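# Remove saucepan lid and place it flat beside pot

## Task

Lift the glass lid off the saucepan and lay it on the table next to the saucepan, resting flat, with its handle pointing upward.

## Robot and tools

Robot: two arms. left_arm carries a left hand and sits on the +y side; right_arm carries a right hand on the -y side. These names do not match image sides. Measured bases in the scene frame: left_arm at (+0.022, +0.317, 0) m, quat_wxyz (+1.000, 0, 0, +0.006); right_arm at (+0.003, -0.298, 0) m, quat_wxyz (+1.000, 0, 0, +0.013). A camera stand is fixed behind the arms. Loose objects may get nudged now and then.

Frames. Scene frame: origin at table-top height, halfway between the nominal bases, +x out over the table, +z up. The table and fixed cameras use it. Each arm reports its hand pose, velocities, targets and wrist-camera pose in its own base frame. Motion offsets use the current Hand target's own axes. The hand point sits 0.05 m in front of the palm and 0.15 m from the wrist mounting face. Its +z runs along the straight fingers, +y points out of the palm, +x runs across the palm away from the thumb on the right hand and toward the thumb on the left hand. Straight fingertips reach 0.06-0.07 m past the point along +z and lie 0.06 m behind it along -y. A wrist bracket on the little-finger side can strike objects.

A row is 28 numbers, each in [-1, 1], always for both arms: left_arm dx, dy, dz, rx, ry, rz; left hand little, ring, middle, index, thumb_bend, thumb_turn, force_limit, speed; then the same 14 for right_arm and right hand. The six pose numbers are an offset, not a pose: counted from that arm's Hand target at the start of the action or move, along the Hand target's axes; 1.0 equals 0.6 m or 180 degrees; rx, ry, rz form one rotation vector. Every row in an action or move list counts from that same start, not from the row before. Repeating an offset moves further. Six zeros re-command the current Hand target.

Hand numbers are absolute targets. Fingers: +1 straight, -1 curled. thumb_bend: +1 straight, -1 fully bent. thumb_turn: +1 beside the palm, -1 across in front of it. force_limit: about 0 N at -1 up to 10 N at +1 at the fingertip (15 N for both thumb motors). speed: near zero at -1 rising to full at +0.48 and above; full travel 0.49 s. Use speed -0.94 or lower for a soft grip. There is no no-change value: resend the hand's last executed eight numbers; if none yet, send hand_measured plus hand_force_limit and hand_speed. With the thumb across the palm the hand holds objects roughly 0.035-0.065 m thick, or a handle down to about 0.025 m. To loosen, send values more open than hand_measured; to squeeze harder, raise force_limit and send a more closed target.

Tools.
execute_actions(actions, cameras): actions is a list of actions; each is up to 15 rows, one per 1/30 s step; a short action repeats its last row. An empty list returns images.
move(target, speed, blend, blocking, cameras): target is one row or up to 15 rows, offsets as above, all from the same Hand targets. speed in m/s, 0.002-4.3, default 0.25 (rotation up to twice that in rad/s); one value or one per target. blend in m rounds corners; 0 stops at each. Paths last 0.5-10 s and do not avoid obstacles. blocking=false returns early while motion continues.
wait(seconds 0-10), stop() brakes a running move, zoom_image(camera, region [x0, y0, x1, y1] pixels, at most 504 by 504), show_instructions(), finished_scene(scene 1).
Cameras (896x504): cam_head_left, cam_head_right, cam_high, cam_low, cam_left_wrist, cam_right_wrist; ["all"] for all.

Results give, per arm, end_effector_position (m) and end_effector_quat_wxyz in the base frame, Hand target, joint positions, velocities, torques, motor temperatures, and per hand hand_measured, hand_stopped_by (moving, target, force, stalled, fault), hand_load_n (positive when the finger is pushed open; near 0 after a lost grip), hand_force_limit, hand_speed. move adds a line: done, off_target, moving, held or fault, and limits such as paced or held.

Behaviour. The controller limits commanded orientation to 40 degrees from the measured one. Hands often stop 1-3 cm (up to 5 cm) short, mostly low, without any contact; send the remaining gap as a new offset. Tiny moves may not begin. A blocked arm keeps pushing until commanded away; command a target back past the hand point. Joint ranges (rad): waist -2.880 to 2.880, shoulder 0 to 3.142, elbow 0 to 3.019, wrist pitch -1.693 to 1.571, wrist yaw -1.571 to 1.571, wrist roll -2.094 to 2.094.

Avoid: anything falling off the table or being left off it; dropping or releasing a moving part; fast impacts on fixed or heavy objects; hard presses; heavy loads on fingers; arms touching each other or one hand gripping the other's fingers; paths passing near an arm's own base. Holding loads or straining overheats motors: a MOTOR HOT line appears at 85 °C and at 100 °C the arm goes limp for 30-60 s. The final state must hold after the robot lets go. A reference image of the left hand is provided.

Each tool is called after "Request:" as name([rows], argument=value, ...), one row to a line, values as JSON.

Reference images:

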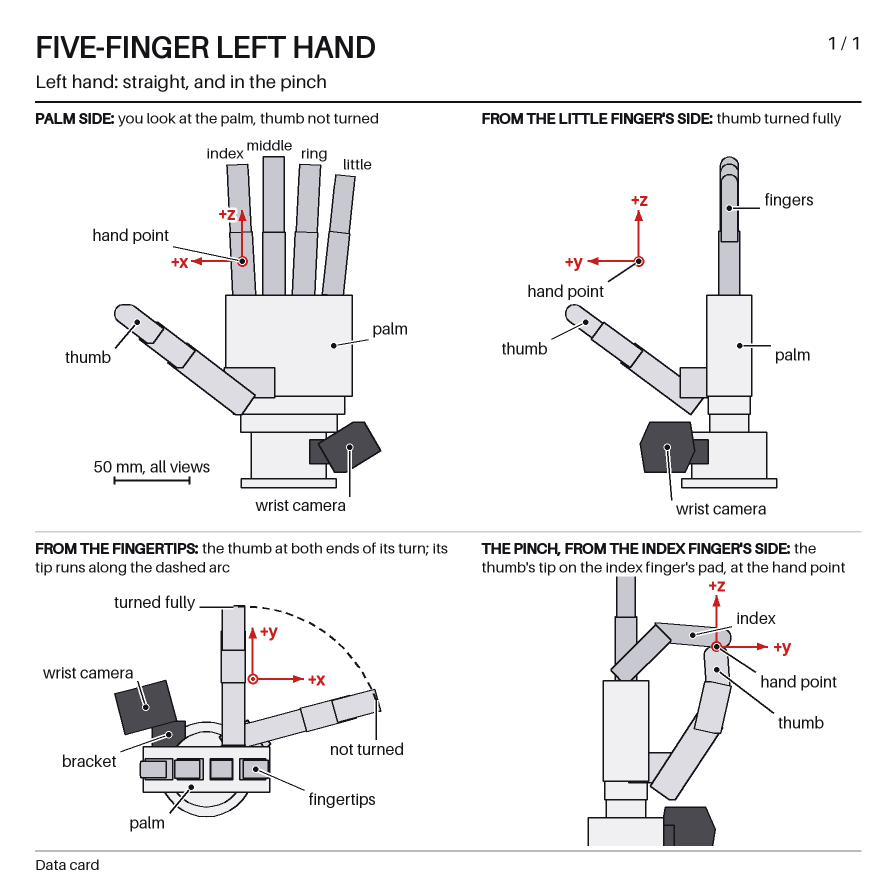

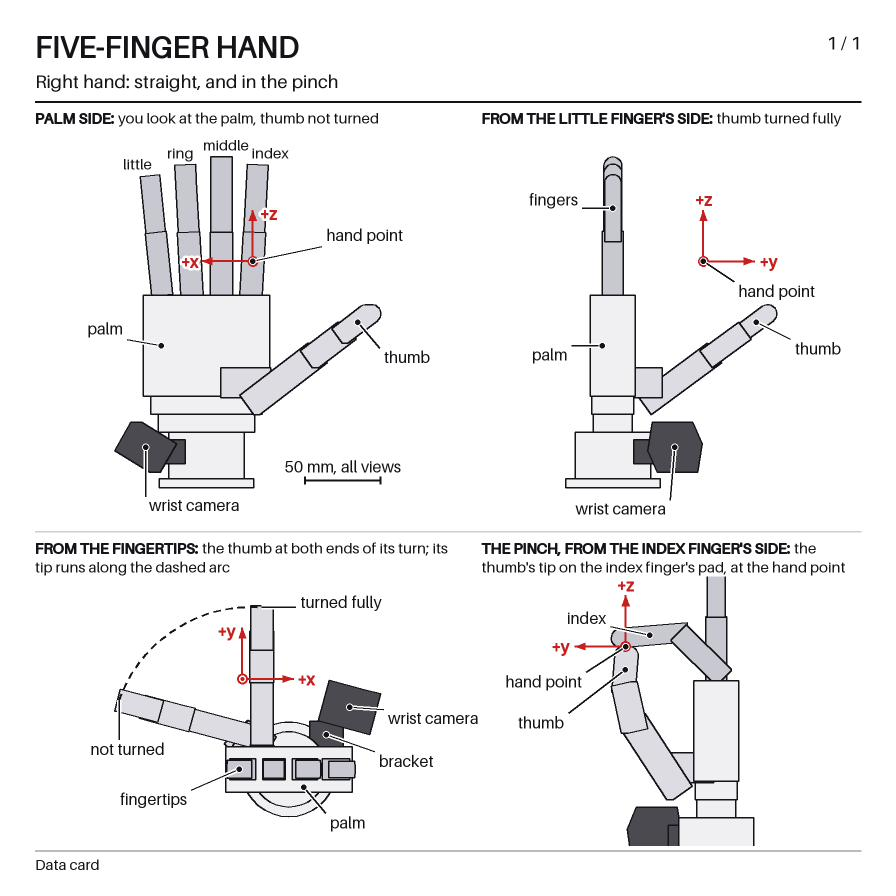

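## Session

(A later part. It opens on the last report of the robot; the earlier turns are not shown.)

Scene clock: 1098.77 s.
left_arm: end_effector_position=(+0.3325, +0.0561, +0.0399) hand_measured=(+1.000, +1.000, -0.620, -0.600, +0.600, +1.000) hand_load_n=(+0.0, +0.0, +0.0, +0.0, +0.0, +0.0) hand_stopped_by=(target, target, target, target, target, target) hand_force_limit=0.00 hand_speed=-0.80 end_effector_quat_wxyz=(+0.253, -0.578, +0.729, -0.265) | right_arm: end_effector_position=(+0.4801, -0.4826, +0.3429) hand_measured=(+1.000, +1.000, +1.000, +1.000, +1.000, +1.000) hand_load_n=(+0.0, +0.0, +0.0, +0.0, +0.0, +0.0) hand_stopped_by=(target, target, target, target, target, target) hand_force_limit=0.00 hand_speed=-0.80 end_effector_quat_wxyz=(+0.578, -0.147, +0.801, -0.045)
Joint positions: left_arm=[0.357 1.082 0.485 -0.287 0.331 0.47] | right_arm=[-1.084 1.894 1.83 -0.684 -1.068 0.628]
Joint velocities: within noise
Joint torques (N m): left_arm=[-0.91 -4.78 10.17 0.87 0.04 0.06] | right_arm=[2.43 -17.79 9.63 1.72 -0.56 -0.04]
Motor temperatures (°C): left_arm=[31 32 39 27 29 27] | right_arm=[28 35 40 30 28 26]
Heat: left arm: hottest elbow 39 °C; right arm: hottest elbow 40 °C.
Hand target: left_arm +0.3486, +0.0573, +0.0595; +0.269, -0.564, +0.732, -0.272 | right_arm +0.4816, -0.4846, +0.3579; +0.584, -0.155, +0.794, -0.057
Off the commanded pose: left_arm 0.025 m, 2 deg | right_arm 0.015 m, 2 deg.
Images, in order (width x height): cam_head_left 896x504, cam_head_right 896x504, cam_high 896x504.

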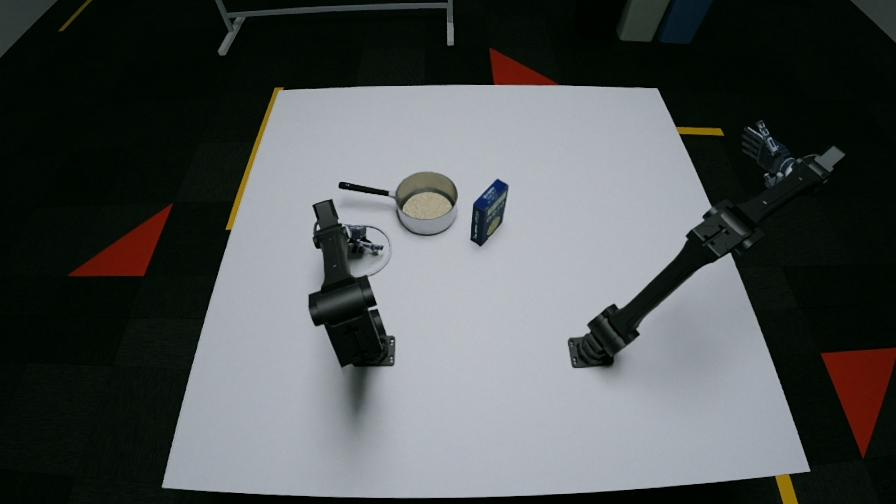

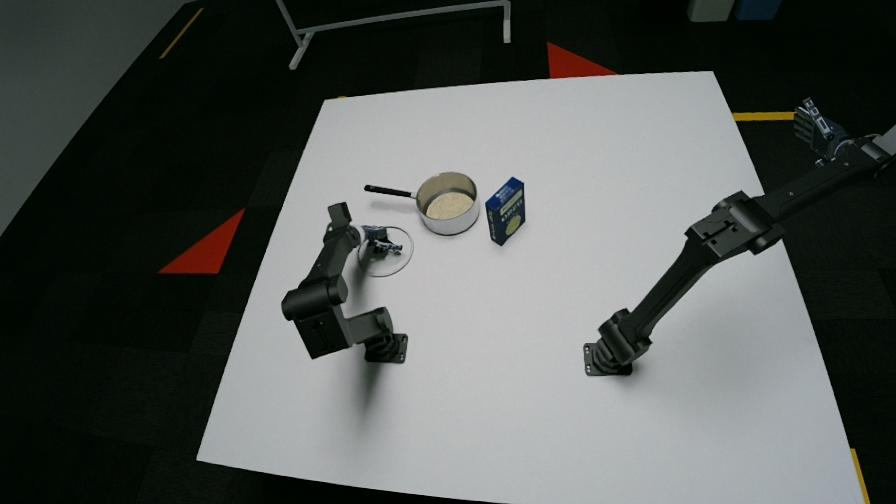

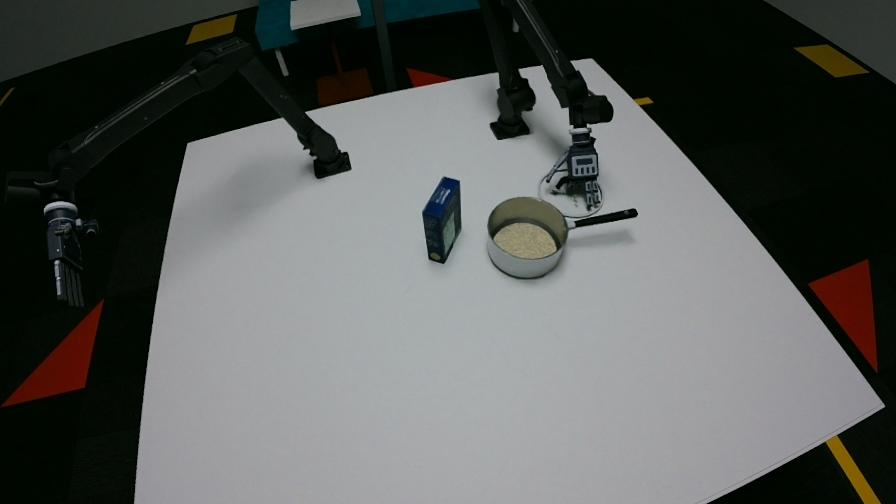

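Request:
move(target=[-0.0012,-0.0094,-0.0094,0.017,0,0,1,1,-0.62,-0.6,0.6,1,0.0,-0.8,0,0,0,0,0,0,1,1,1,1,1,1,0,-0.8], speed=0.03, cameras=["cam_left_wrist", "cam_high"])

Request:
zoom_image(camera="cam_high", region=[535, 140, 615, 220])

Scene clock: 1112.27 s.
left_arm: end_effector_position=(+0.3340, +0.0522, +0.0457) hand_measured=(+1.000, +1.000, -0.620, -0.600, +0.600, +1.000) hand_load_n=(+0.0, +0.0, +1.5, +0.0, +0.0, -0.5) hand_stopped_by=(target, target, target, target, target, target) hand_force_limit=0.00 hand_speed=-0.80 end_effector_quat_wxyz=(+0.255, -0.571, +0.730, -0.277) | right_arm: end_effector_position=(+0.4801, -0.4826, +0.3429) hand_measured=(+1.000, +1.000, +1.000, +1.000, +1.000, +1.000) hand_load_n=(+0.0, +0.0, +0.0, +0.0, +0.0, +0.0) hand_stopped_by=(target, target, target, target, target, target) hand_force_limit=0.00 hand_speed=-0.80 end_effector_quat_wxyz=(+0.578, -0.147, +0.801, -0.045)
Joint positions: left_arm=[0.357 1.067 0.485 -0.288 0.354 0.47] | right_arm=[-1.084 1.894 1.83 -0.684 -1.068 0.628]
Joint torques (N m): left_arm=[0.73 -6.18 8.66 2.02 0.54 0.05] | right_arm=[2.37 -17.67 9.72 1.69 -0.57 -0.04]
Heat: left arm: hottest elbow 39 °C; right arm: hottest elbow 40 °C.
Hand target: left_arm +0.3487, +0.0573, +0.0675; +0.284, -0.557, +0.724, -0.291 | right_arm +0.4816, -0.4846, +0.3579; +0.584, -0.155, +0.794, -0.057
Off the commanded pose: left_arm 0.027 m, 4 deg | right_arm 0.015 m, 2 deg.
move: off_target (left_arm, right_arm)
Images, in order (width x height): cam_high 896x504, cam_left_wrist 896x504.

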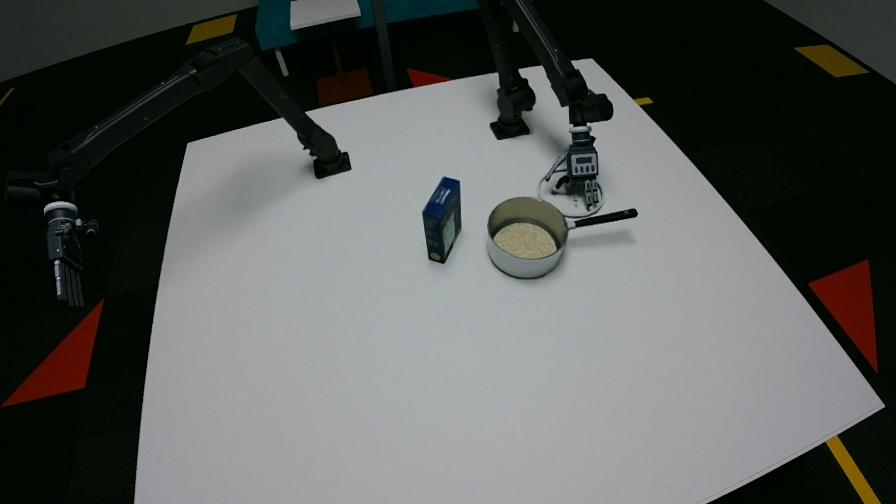

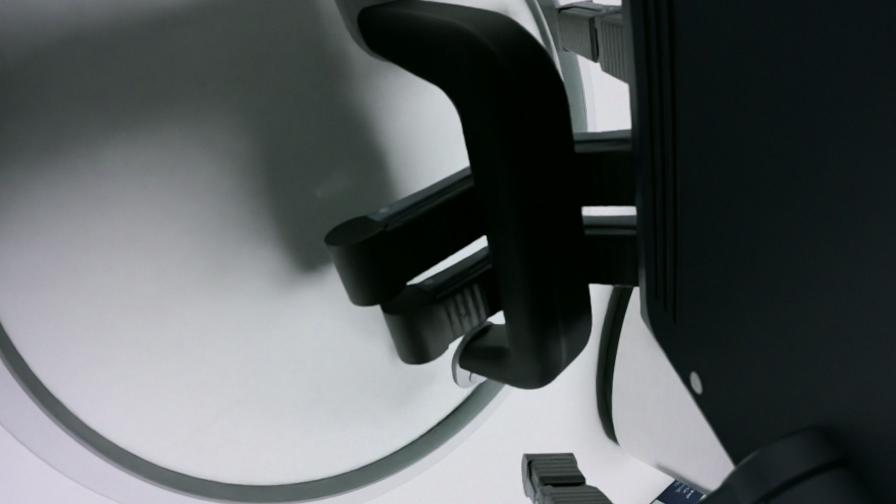

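Scaled by 6.300.

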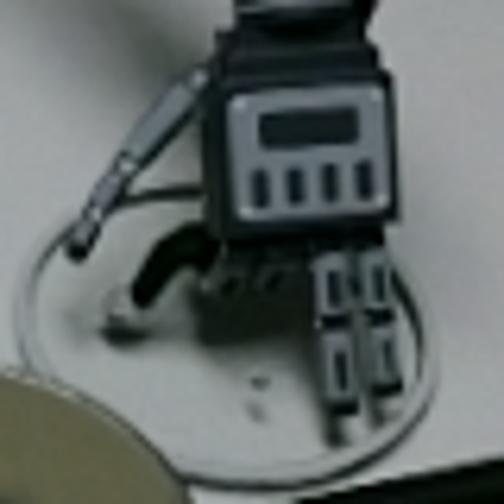

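Request:
move(target=[0.0005,-0.0565,0.0723,0,0,0,1,1,-0.62,-0.6,0.6,1,0.0,-0.8,0,0,0,0,0,0,1,1,1,1,1,1,0,-0.8], speed=0.05, cameras=["cam_left_wrist", "cam_high", "cam_low"])

Request:
zoom_image(camera="cam_high", region=[535, 140, 615, 220])

Request:
zoom_image(camera="cam_low", region=[515, 270, 570, 305])

Scene clock: 1127.57 s.
left_arm: end_effector_position=(+0.3738, +0.0445, +0.0442) hand_measured=(+1.000, +1.000, -0.620, -0.600, +0.600, +1.000) hand_load_n=(+0.0, +0.0, +0.0, +0.0, +0.0, +0.0) hand_stopped_by=(target, target, target, target, target, target) hand_force_limit=0.00 hand_speed=-0.80 end_effector_quat_wxyz=(+0.262, -0.566, +0.732, -0.276) | right_arm: end_effector_position=(+0.4801, -0.4826, +0.3429) hand_measured=(+1.000, +1.000, +1.000, +1.000, +1.000, +1.000) hand_load_n=(+0.0, +0.0, +0.0, +0.0, -0.5, +0.0) hand_stopped_by=(target, target, target, target, target, target) hand_force_limit=0.00 hand_speed=-0.80 end_effector_quat_wxyz=(+0.578, -0.147, +0.801, -0.045)
Joint positions: left_arm=[0.283 1.179 0.55 -0.21 0.301 0.421] | right_arm=[-1.084 1.894 1.83 -0.684 -1.068 0.628]
Joint torques (N m): left_arm=[-0.91 -4.31 10.62 2.48 0.04 -0.15] | right_arm=[2.43 -17.61 9.69 1.69 -0.56 -0.04]
Heat: left arm: hottest elbow 39 °C; right arm: hottest elbow 40 °C.
Hand target: left_arm +0.4022, +0.0453, +0.0634; +0.284, -0.557, +0.724, -0.291 | right_arm +0.4816, -0.4846, +0.3579; +0.584, -0.155, +0.794, -0.057
Off the commanded pose: left_arm 0.034 m, 3 deg | right_arm 0.015 m, 2 deg.
move: off_target (left_arm, right_arm)
Images, in order (width x height): cam_high 896x504, cam_low 896x504, cam_left_wrist 896x504.

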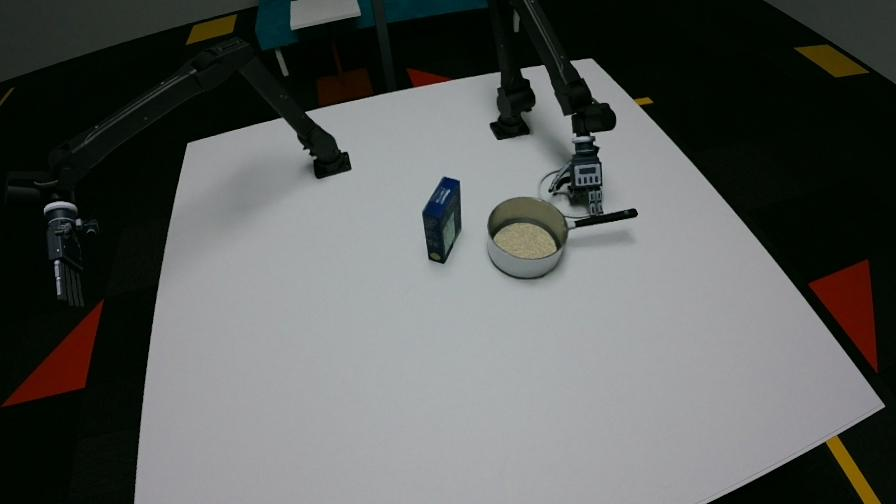

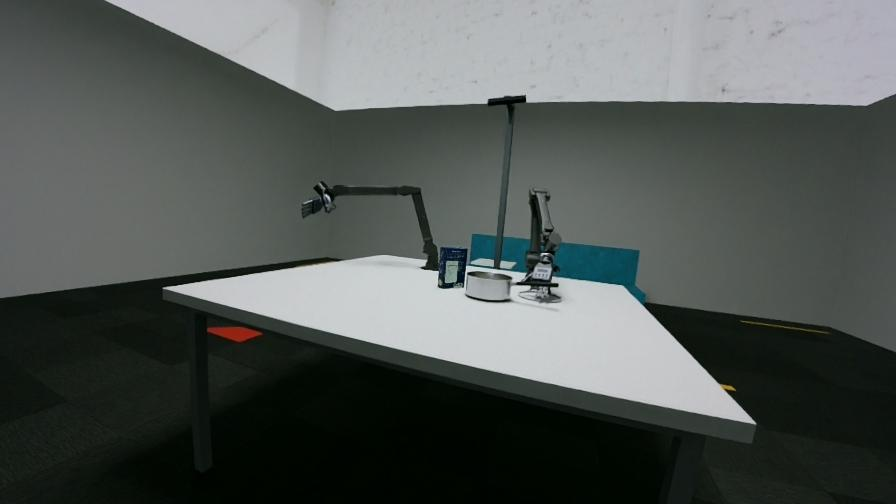

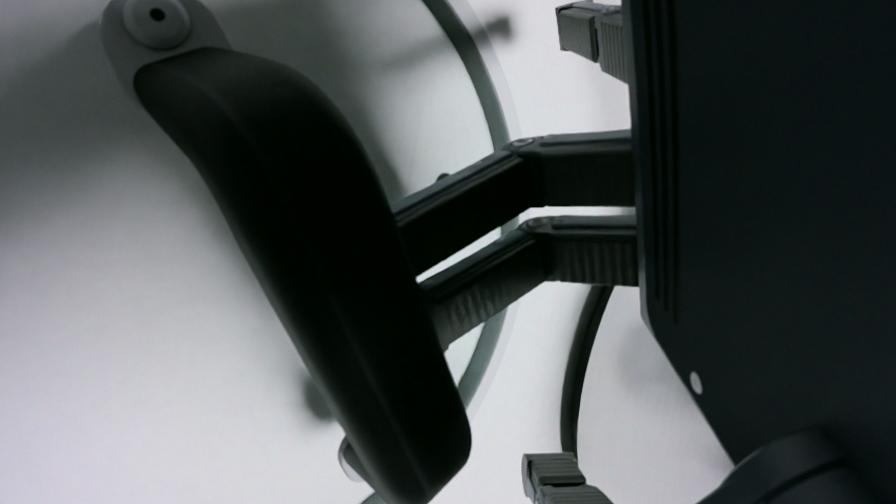

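Scaled by 6.300.

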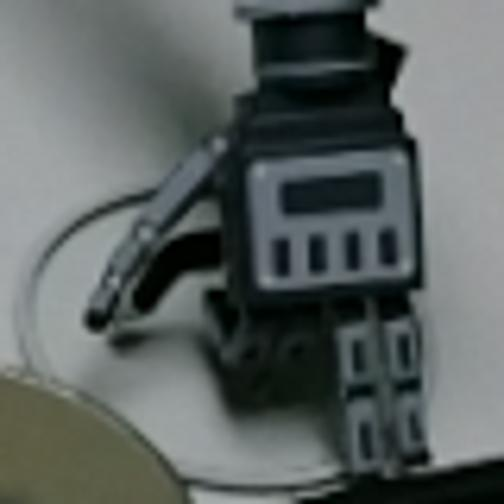

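Scaled by 9.164.

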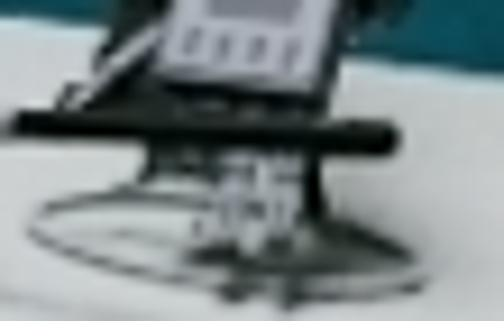

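Request:
move(target=[-0.0036,-0.0397,-0.018,0,0,0,1,1,-0.62,-0.6,0.6,1,0.0,-0.8,0,0,0,0,0,0,1,1,1,1,1,1,0,-0.8], speed=0.05, cameras=["cam_left_wrist", "cam_high", "cam_low"])

Request:
zoom_image(camera="cam_high", region=[535, 140, 615, 220])

Request:
zoom_image(camera="cam_low", region=[515, 260, 570, 305])

Scene clock: 1152.90 s.
left_arm: end_effector_position=(+0.3892, +0.0454, +0.0634) hand_measured=(+1.000, +1.000, -0.620, -0.600, +0.600, +1.000) hand_load_n=(+0.0, +0.0, +0.0, +0.0, +0.0, +0.0) hand_stopped_by=(target, target, target, target, target, target) hand_force_limit=0.00 hand_speed=-0.80 end_effector_quat_wxyz=(+0.267, -0.564, +0.730, -0.277) | right_arm: end_effector_position=(+0.4801, -0.4826, +0.3429) hand_measured=(+1.000, +1.000, +1.000, +1.000, +1.000, +1.000) hand_load_n=(+0.0, +0.0, +0.0, +0.0, +0.0, +0.0) hand_stopped_by=(target, target, target, target, target, target) hand_force_limit=0.00 hand_speed=-0.80 end_effector_quat_wxyz=(+0.578, -0.147, +0.801, -0.045)
Joint positions: left_arm=[0.271 1.179 0.606 -0.251 0.292 0.411] | right_arm=[-1.084 1.894 1.83 -0.684 -1.068 0.628]
Joint torques (N m): left_arm=[-0.91 -6.36 10.97 1.13 0.03 -0.15] | right_arm=[2.37 -17.61 9.68 1.7 -0.57 -0.04]
Heat: left arm: hottest elbow 41 °C; right arm: hottest elbow 40 °C.
Hand target: left_arm +0.4100, +0.0435, +0.0885; +0.284, -0.557, +0.724, -0.291 | right_arm +0.4816, -0.4846, +0.3579; +0.584, -0.155, +0.794, -0.057
Off the commanded pose: left_arm 0.032 m, 3 deg | right_arm 0.015 m, 2 deg.
move: off_target (left_arm, right_arm)
Images, in order (width x height): cam_high 896x504, cam_low 896x504, cam_left_wrist 896x504.

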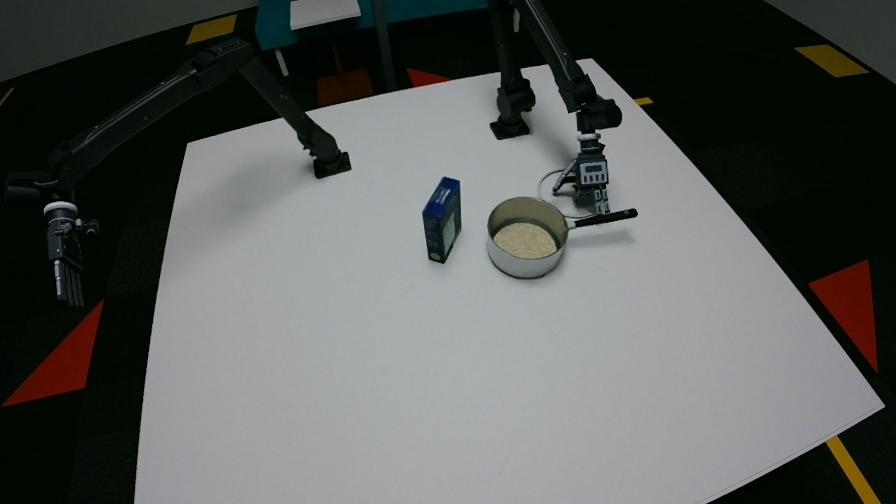

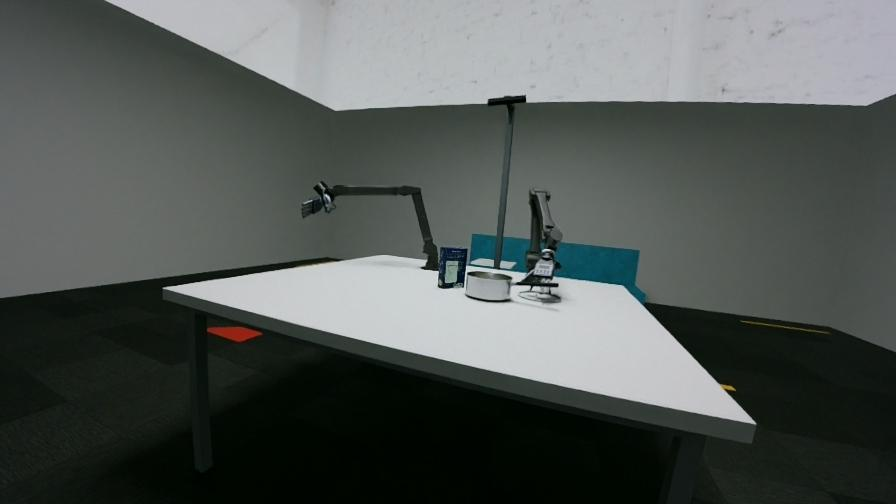

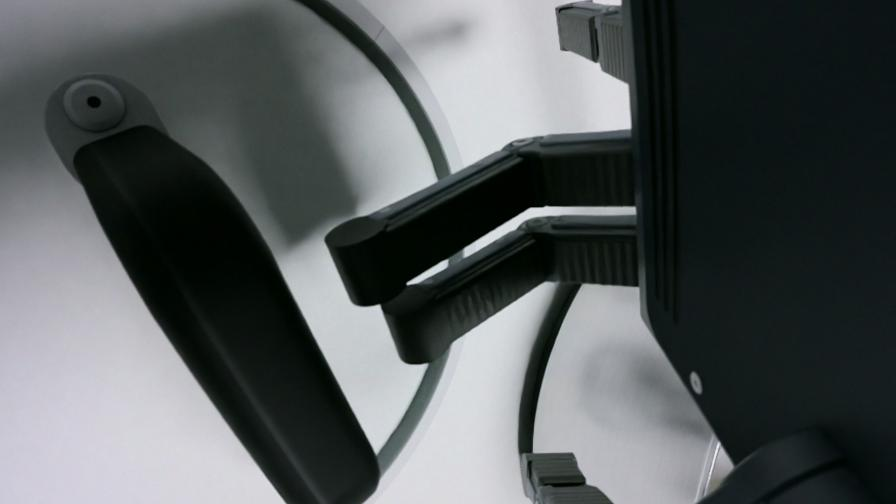

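Scaled by 6.300.

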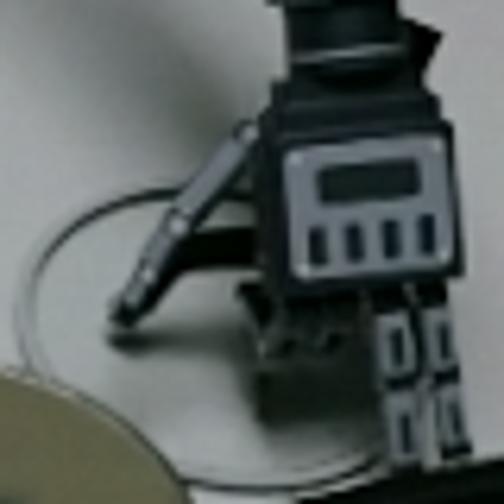

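Scaled by 9.164.

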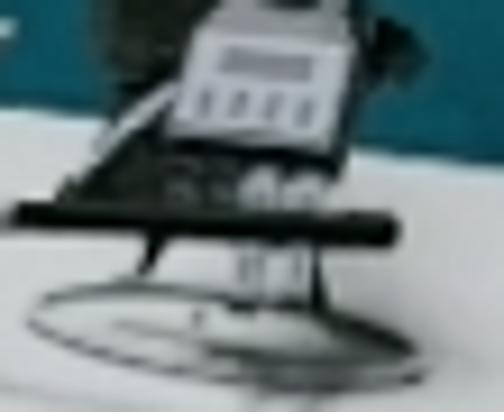

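Request:
move(target=[-0.0058,-0.0402,-0.0545,0,0,0,1,1,-0.62,-0.6,0.6,1,0.0,-0.8,0,0,0,0,0,0,1,1,1,1,1,1,0,-0.8], speed=0.06, cameras=["cam_left_wrist", "cam_high", "cam_low"])

Request:
zoom_image(camera="cam_high", region=[535, 120, 635, 230])

Scene clock: 1163.70 s.
left_arm: end_effector_position=(+0.3833, +0.0437, +0.0992) hand_measured=(+1.000, +1.000, -0.620, -0.600, +0.600, +1.000) hand_load_n=(+0.0, +0.0, +0.0, +0.0, +0.0, +0.0) hand_stopped_by=(target, target, target, target, target, target) hand_force_limit=0.00 hand_speed=-0.80 end_effector_quat_wxyz=(+0.263, -0.566, +0.731, -0.276) | right_arm: end_effector_position=(+0.4801, -0.4826, +0.3429) hand_measured=(+1.000, +1.000, +1.000, +1.000, +1.000, +1.000) hand_load_n=(+0.0, +0.0, +0.0, +0.0, +0.0, +0.0) hand_stopped_by=(target, target, target, target, target, target) hand_force_limit=0.00 hand_speed=-0.80 end_effector_quat_wxyz=(+0.578, -0.147, +0.801, -0.045)
Joint positions: left_arm=[0.271 1.103 0.663 -0.394 0.292 0.411] | right_arm=[-1.084 1.894 1.83 -0.684 -1.068 0.628]
Joint torques (N m): left_arm=[0.09 -6.12 11.63 1.13 0.3 -0.07] | right_arm=[2.49 -17.67 9.68 1.73 -0.56 -0.04]
Heat: left arm: hottest elbow 42 °C; right arm: hottest elbow 40 °C.
Hand target: left_arm +0.4022, +0.0452, +0.1284; +0.284, -0.557, +0.724, -0.291 | right_arm +0.4816, -0.4846, +0.3579; +0.584, -0.155, +0.794, -0.057
Off the commanded pose: left_arm 0.035 m, 3 deg | right_arm 0.015 m, 2 deg.
move: off_target (left_arm, right_arm)
Images, in order (width x height): cam_high 896x504, cam_low 896x504, cam_left_wrist 896x504.

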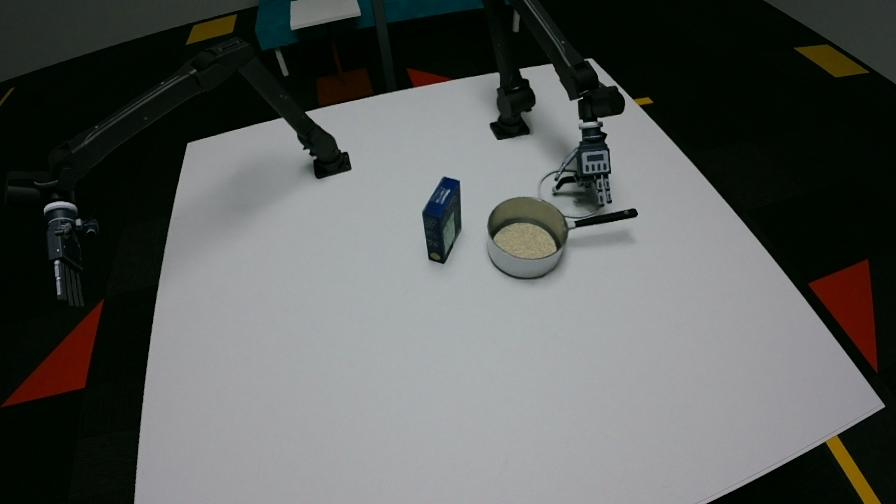

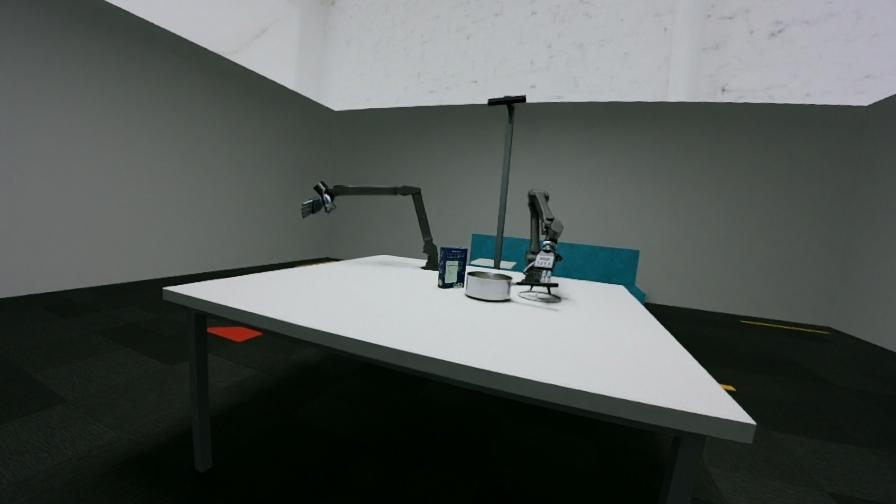

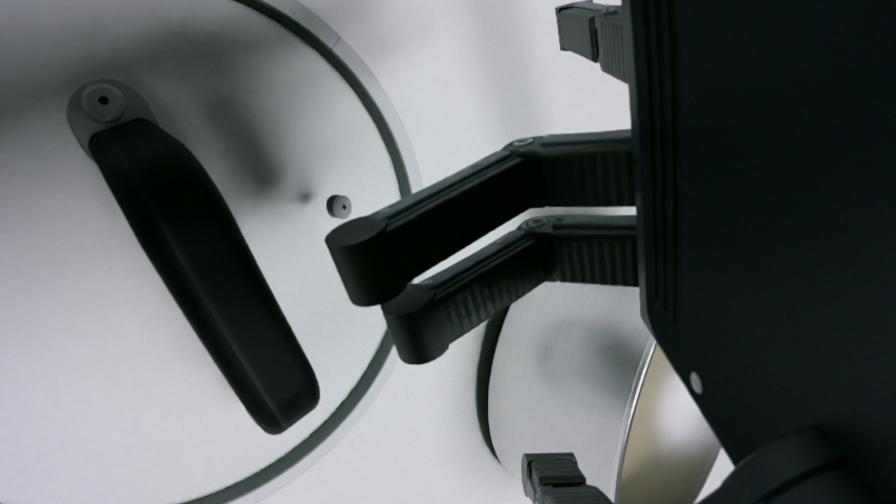

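Scaled by 4.582.

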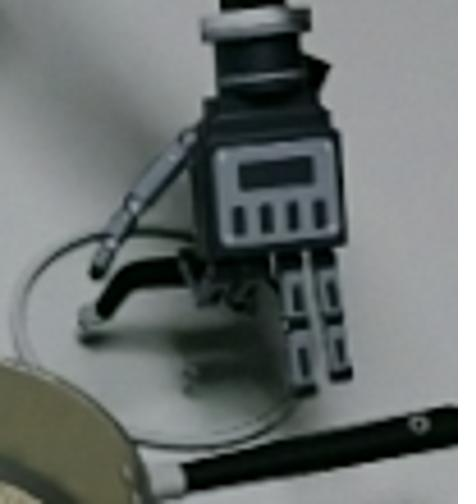

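Request:
move(target=[-0.0145,-0.123,-0.1115,0,0,0,1,1,-0.62,-0.6,0.6,1,0.0,-0.8,0,0,0,0,0,0,1,1,1,1,1,1,0,-0.8], speed=0.15, cameras=["cam_left_wrist", "cam_high", "cam_low", "cam_head_left"])

Request:
zoom_image(camera="cam_high", region=[480, 120, 640, 290])

Request:
zoom_image(camera="cam_low", region=[450, 240, 580, 310])

Scene clock: 1173.27 s.
left_arm: end_effector_position=(+0.3885, +0.0452, +0.1978) hand_measured=(+1.000, +1.000, -0.620, -0.600, +0.600, +1.000) hand_load_n=(+0.0, +0.0, +0.0, +0.0, +0.0, +0.0) hand_stopped_by=(target, target, target, target, target, target) hand_force_limit=0.00 hand_speed=-0.80 end_effector_quat_wxyz=(+0.264, -0.565, +0.731, -0.276) | right_arm: end_effector_position=(+0.4801, -0.4826, +0.3429) hand_measured=(+1.000, +1.000, +1.000, +1.000, +1.000, +1.000) hand_load_n=(+0.0, -0.5, +0.0, +0.0, +0.0, +0.0) hand_stopped_by=(target, target, target, target, target, target) hand_force_limit=0.00 hand_speed=-0.80 end_effector_quat_wxyz=(+0.578, -0.147, +0.801, -0.045)
Joint positions: left_arm=[0.271 1.027 0.882 -0.687 0.292 0.411] | right_arm=[-1.084 1.894 1.83 -0.684 -1.068 0.628]
Joint torques (N m): left_arm=[0.03 -5.66 12.6 1.11 0.3 -0.07] | right_arm=[2.43 -17.73 9.69 1.7 -0.57 -0.04]
Heat: left arm: hottest elbow 42 °C; right arm: hottest elbow 40 °C.
Hand target: left_arm +0.4022, +0.0453, +0.2285; +0.284, -0.557, +0.724, -0.291 | right_arm +0.4816, -0.4846, +0.3579; +0.584, -0.155, +0.794, -0.057
Off the commanded pose: left_arm 0.033 m, 3 deg | right_arm 0.015 m, 2 deg.
move: off_target (left_arm, right_arm)
Images, in order (width x height): cam_head_left 896x504, cam_high 896x504, cam_low 896x504, cam_left_wrist 896x504.

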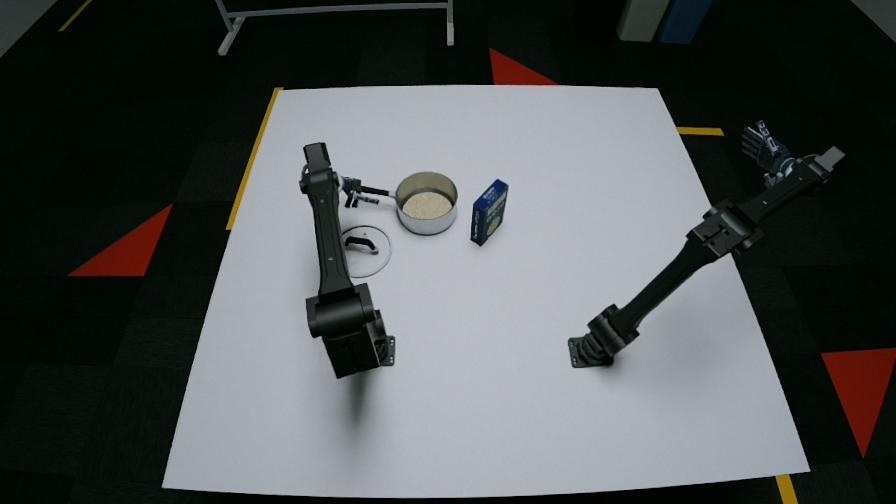

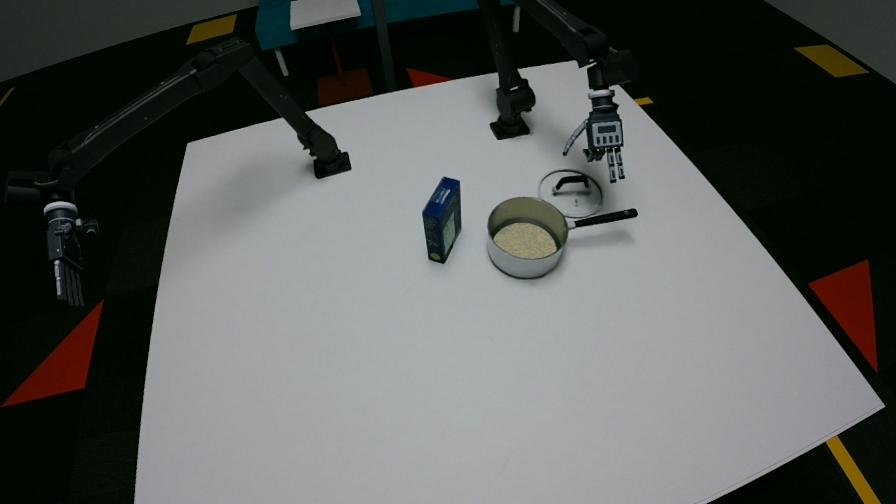

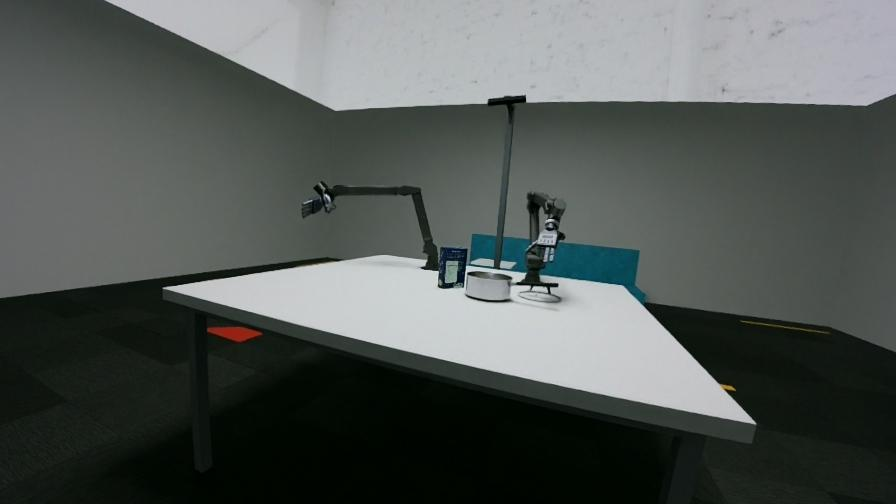

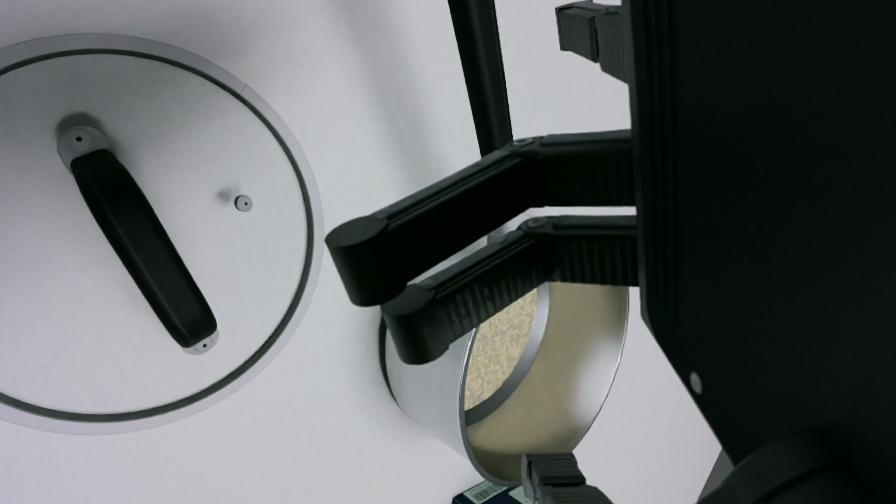

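Scaled by 2.965.

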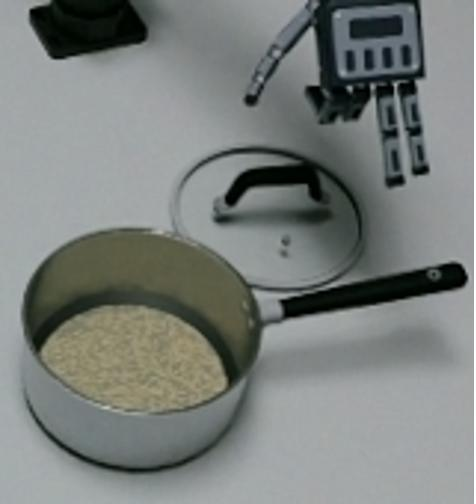

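Scaled by 3.877.

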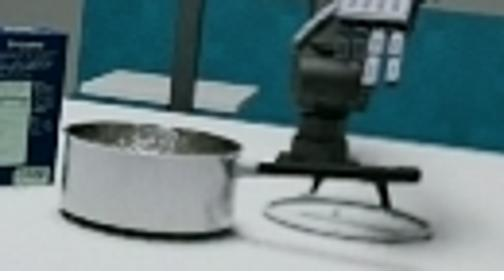

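Request:
finished_scene()

The scene is finished: the task was done.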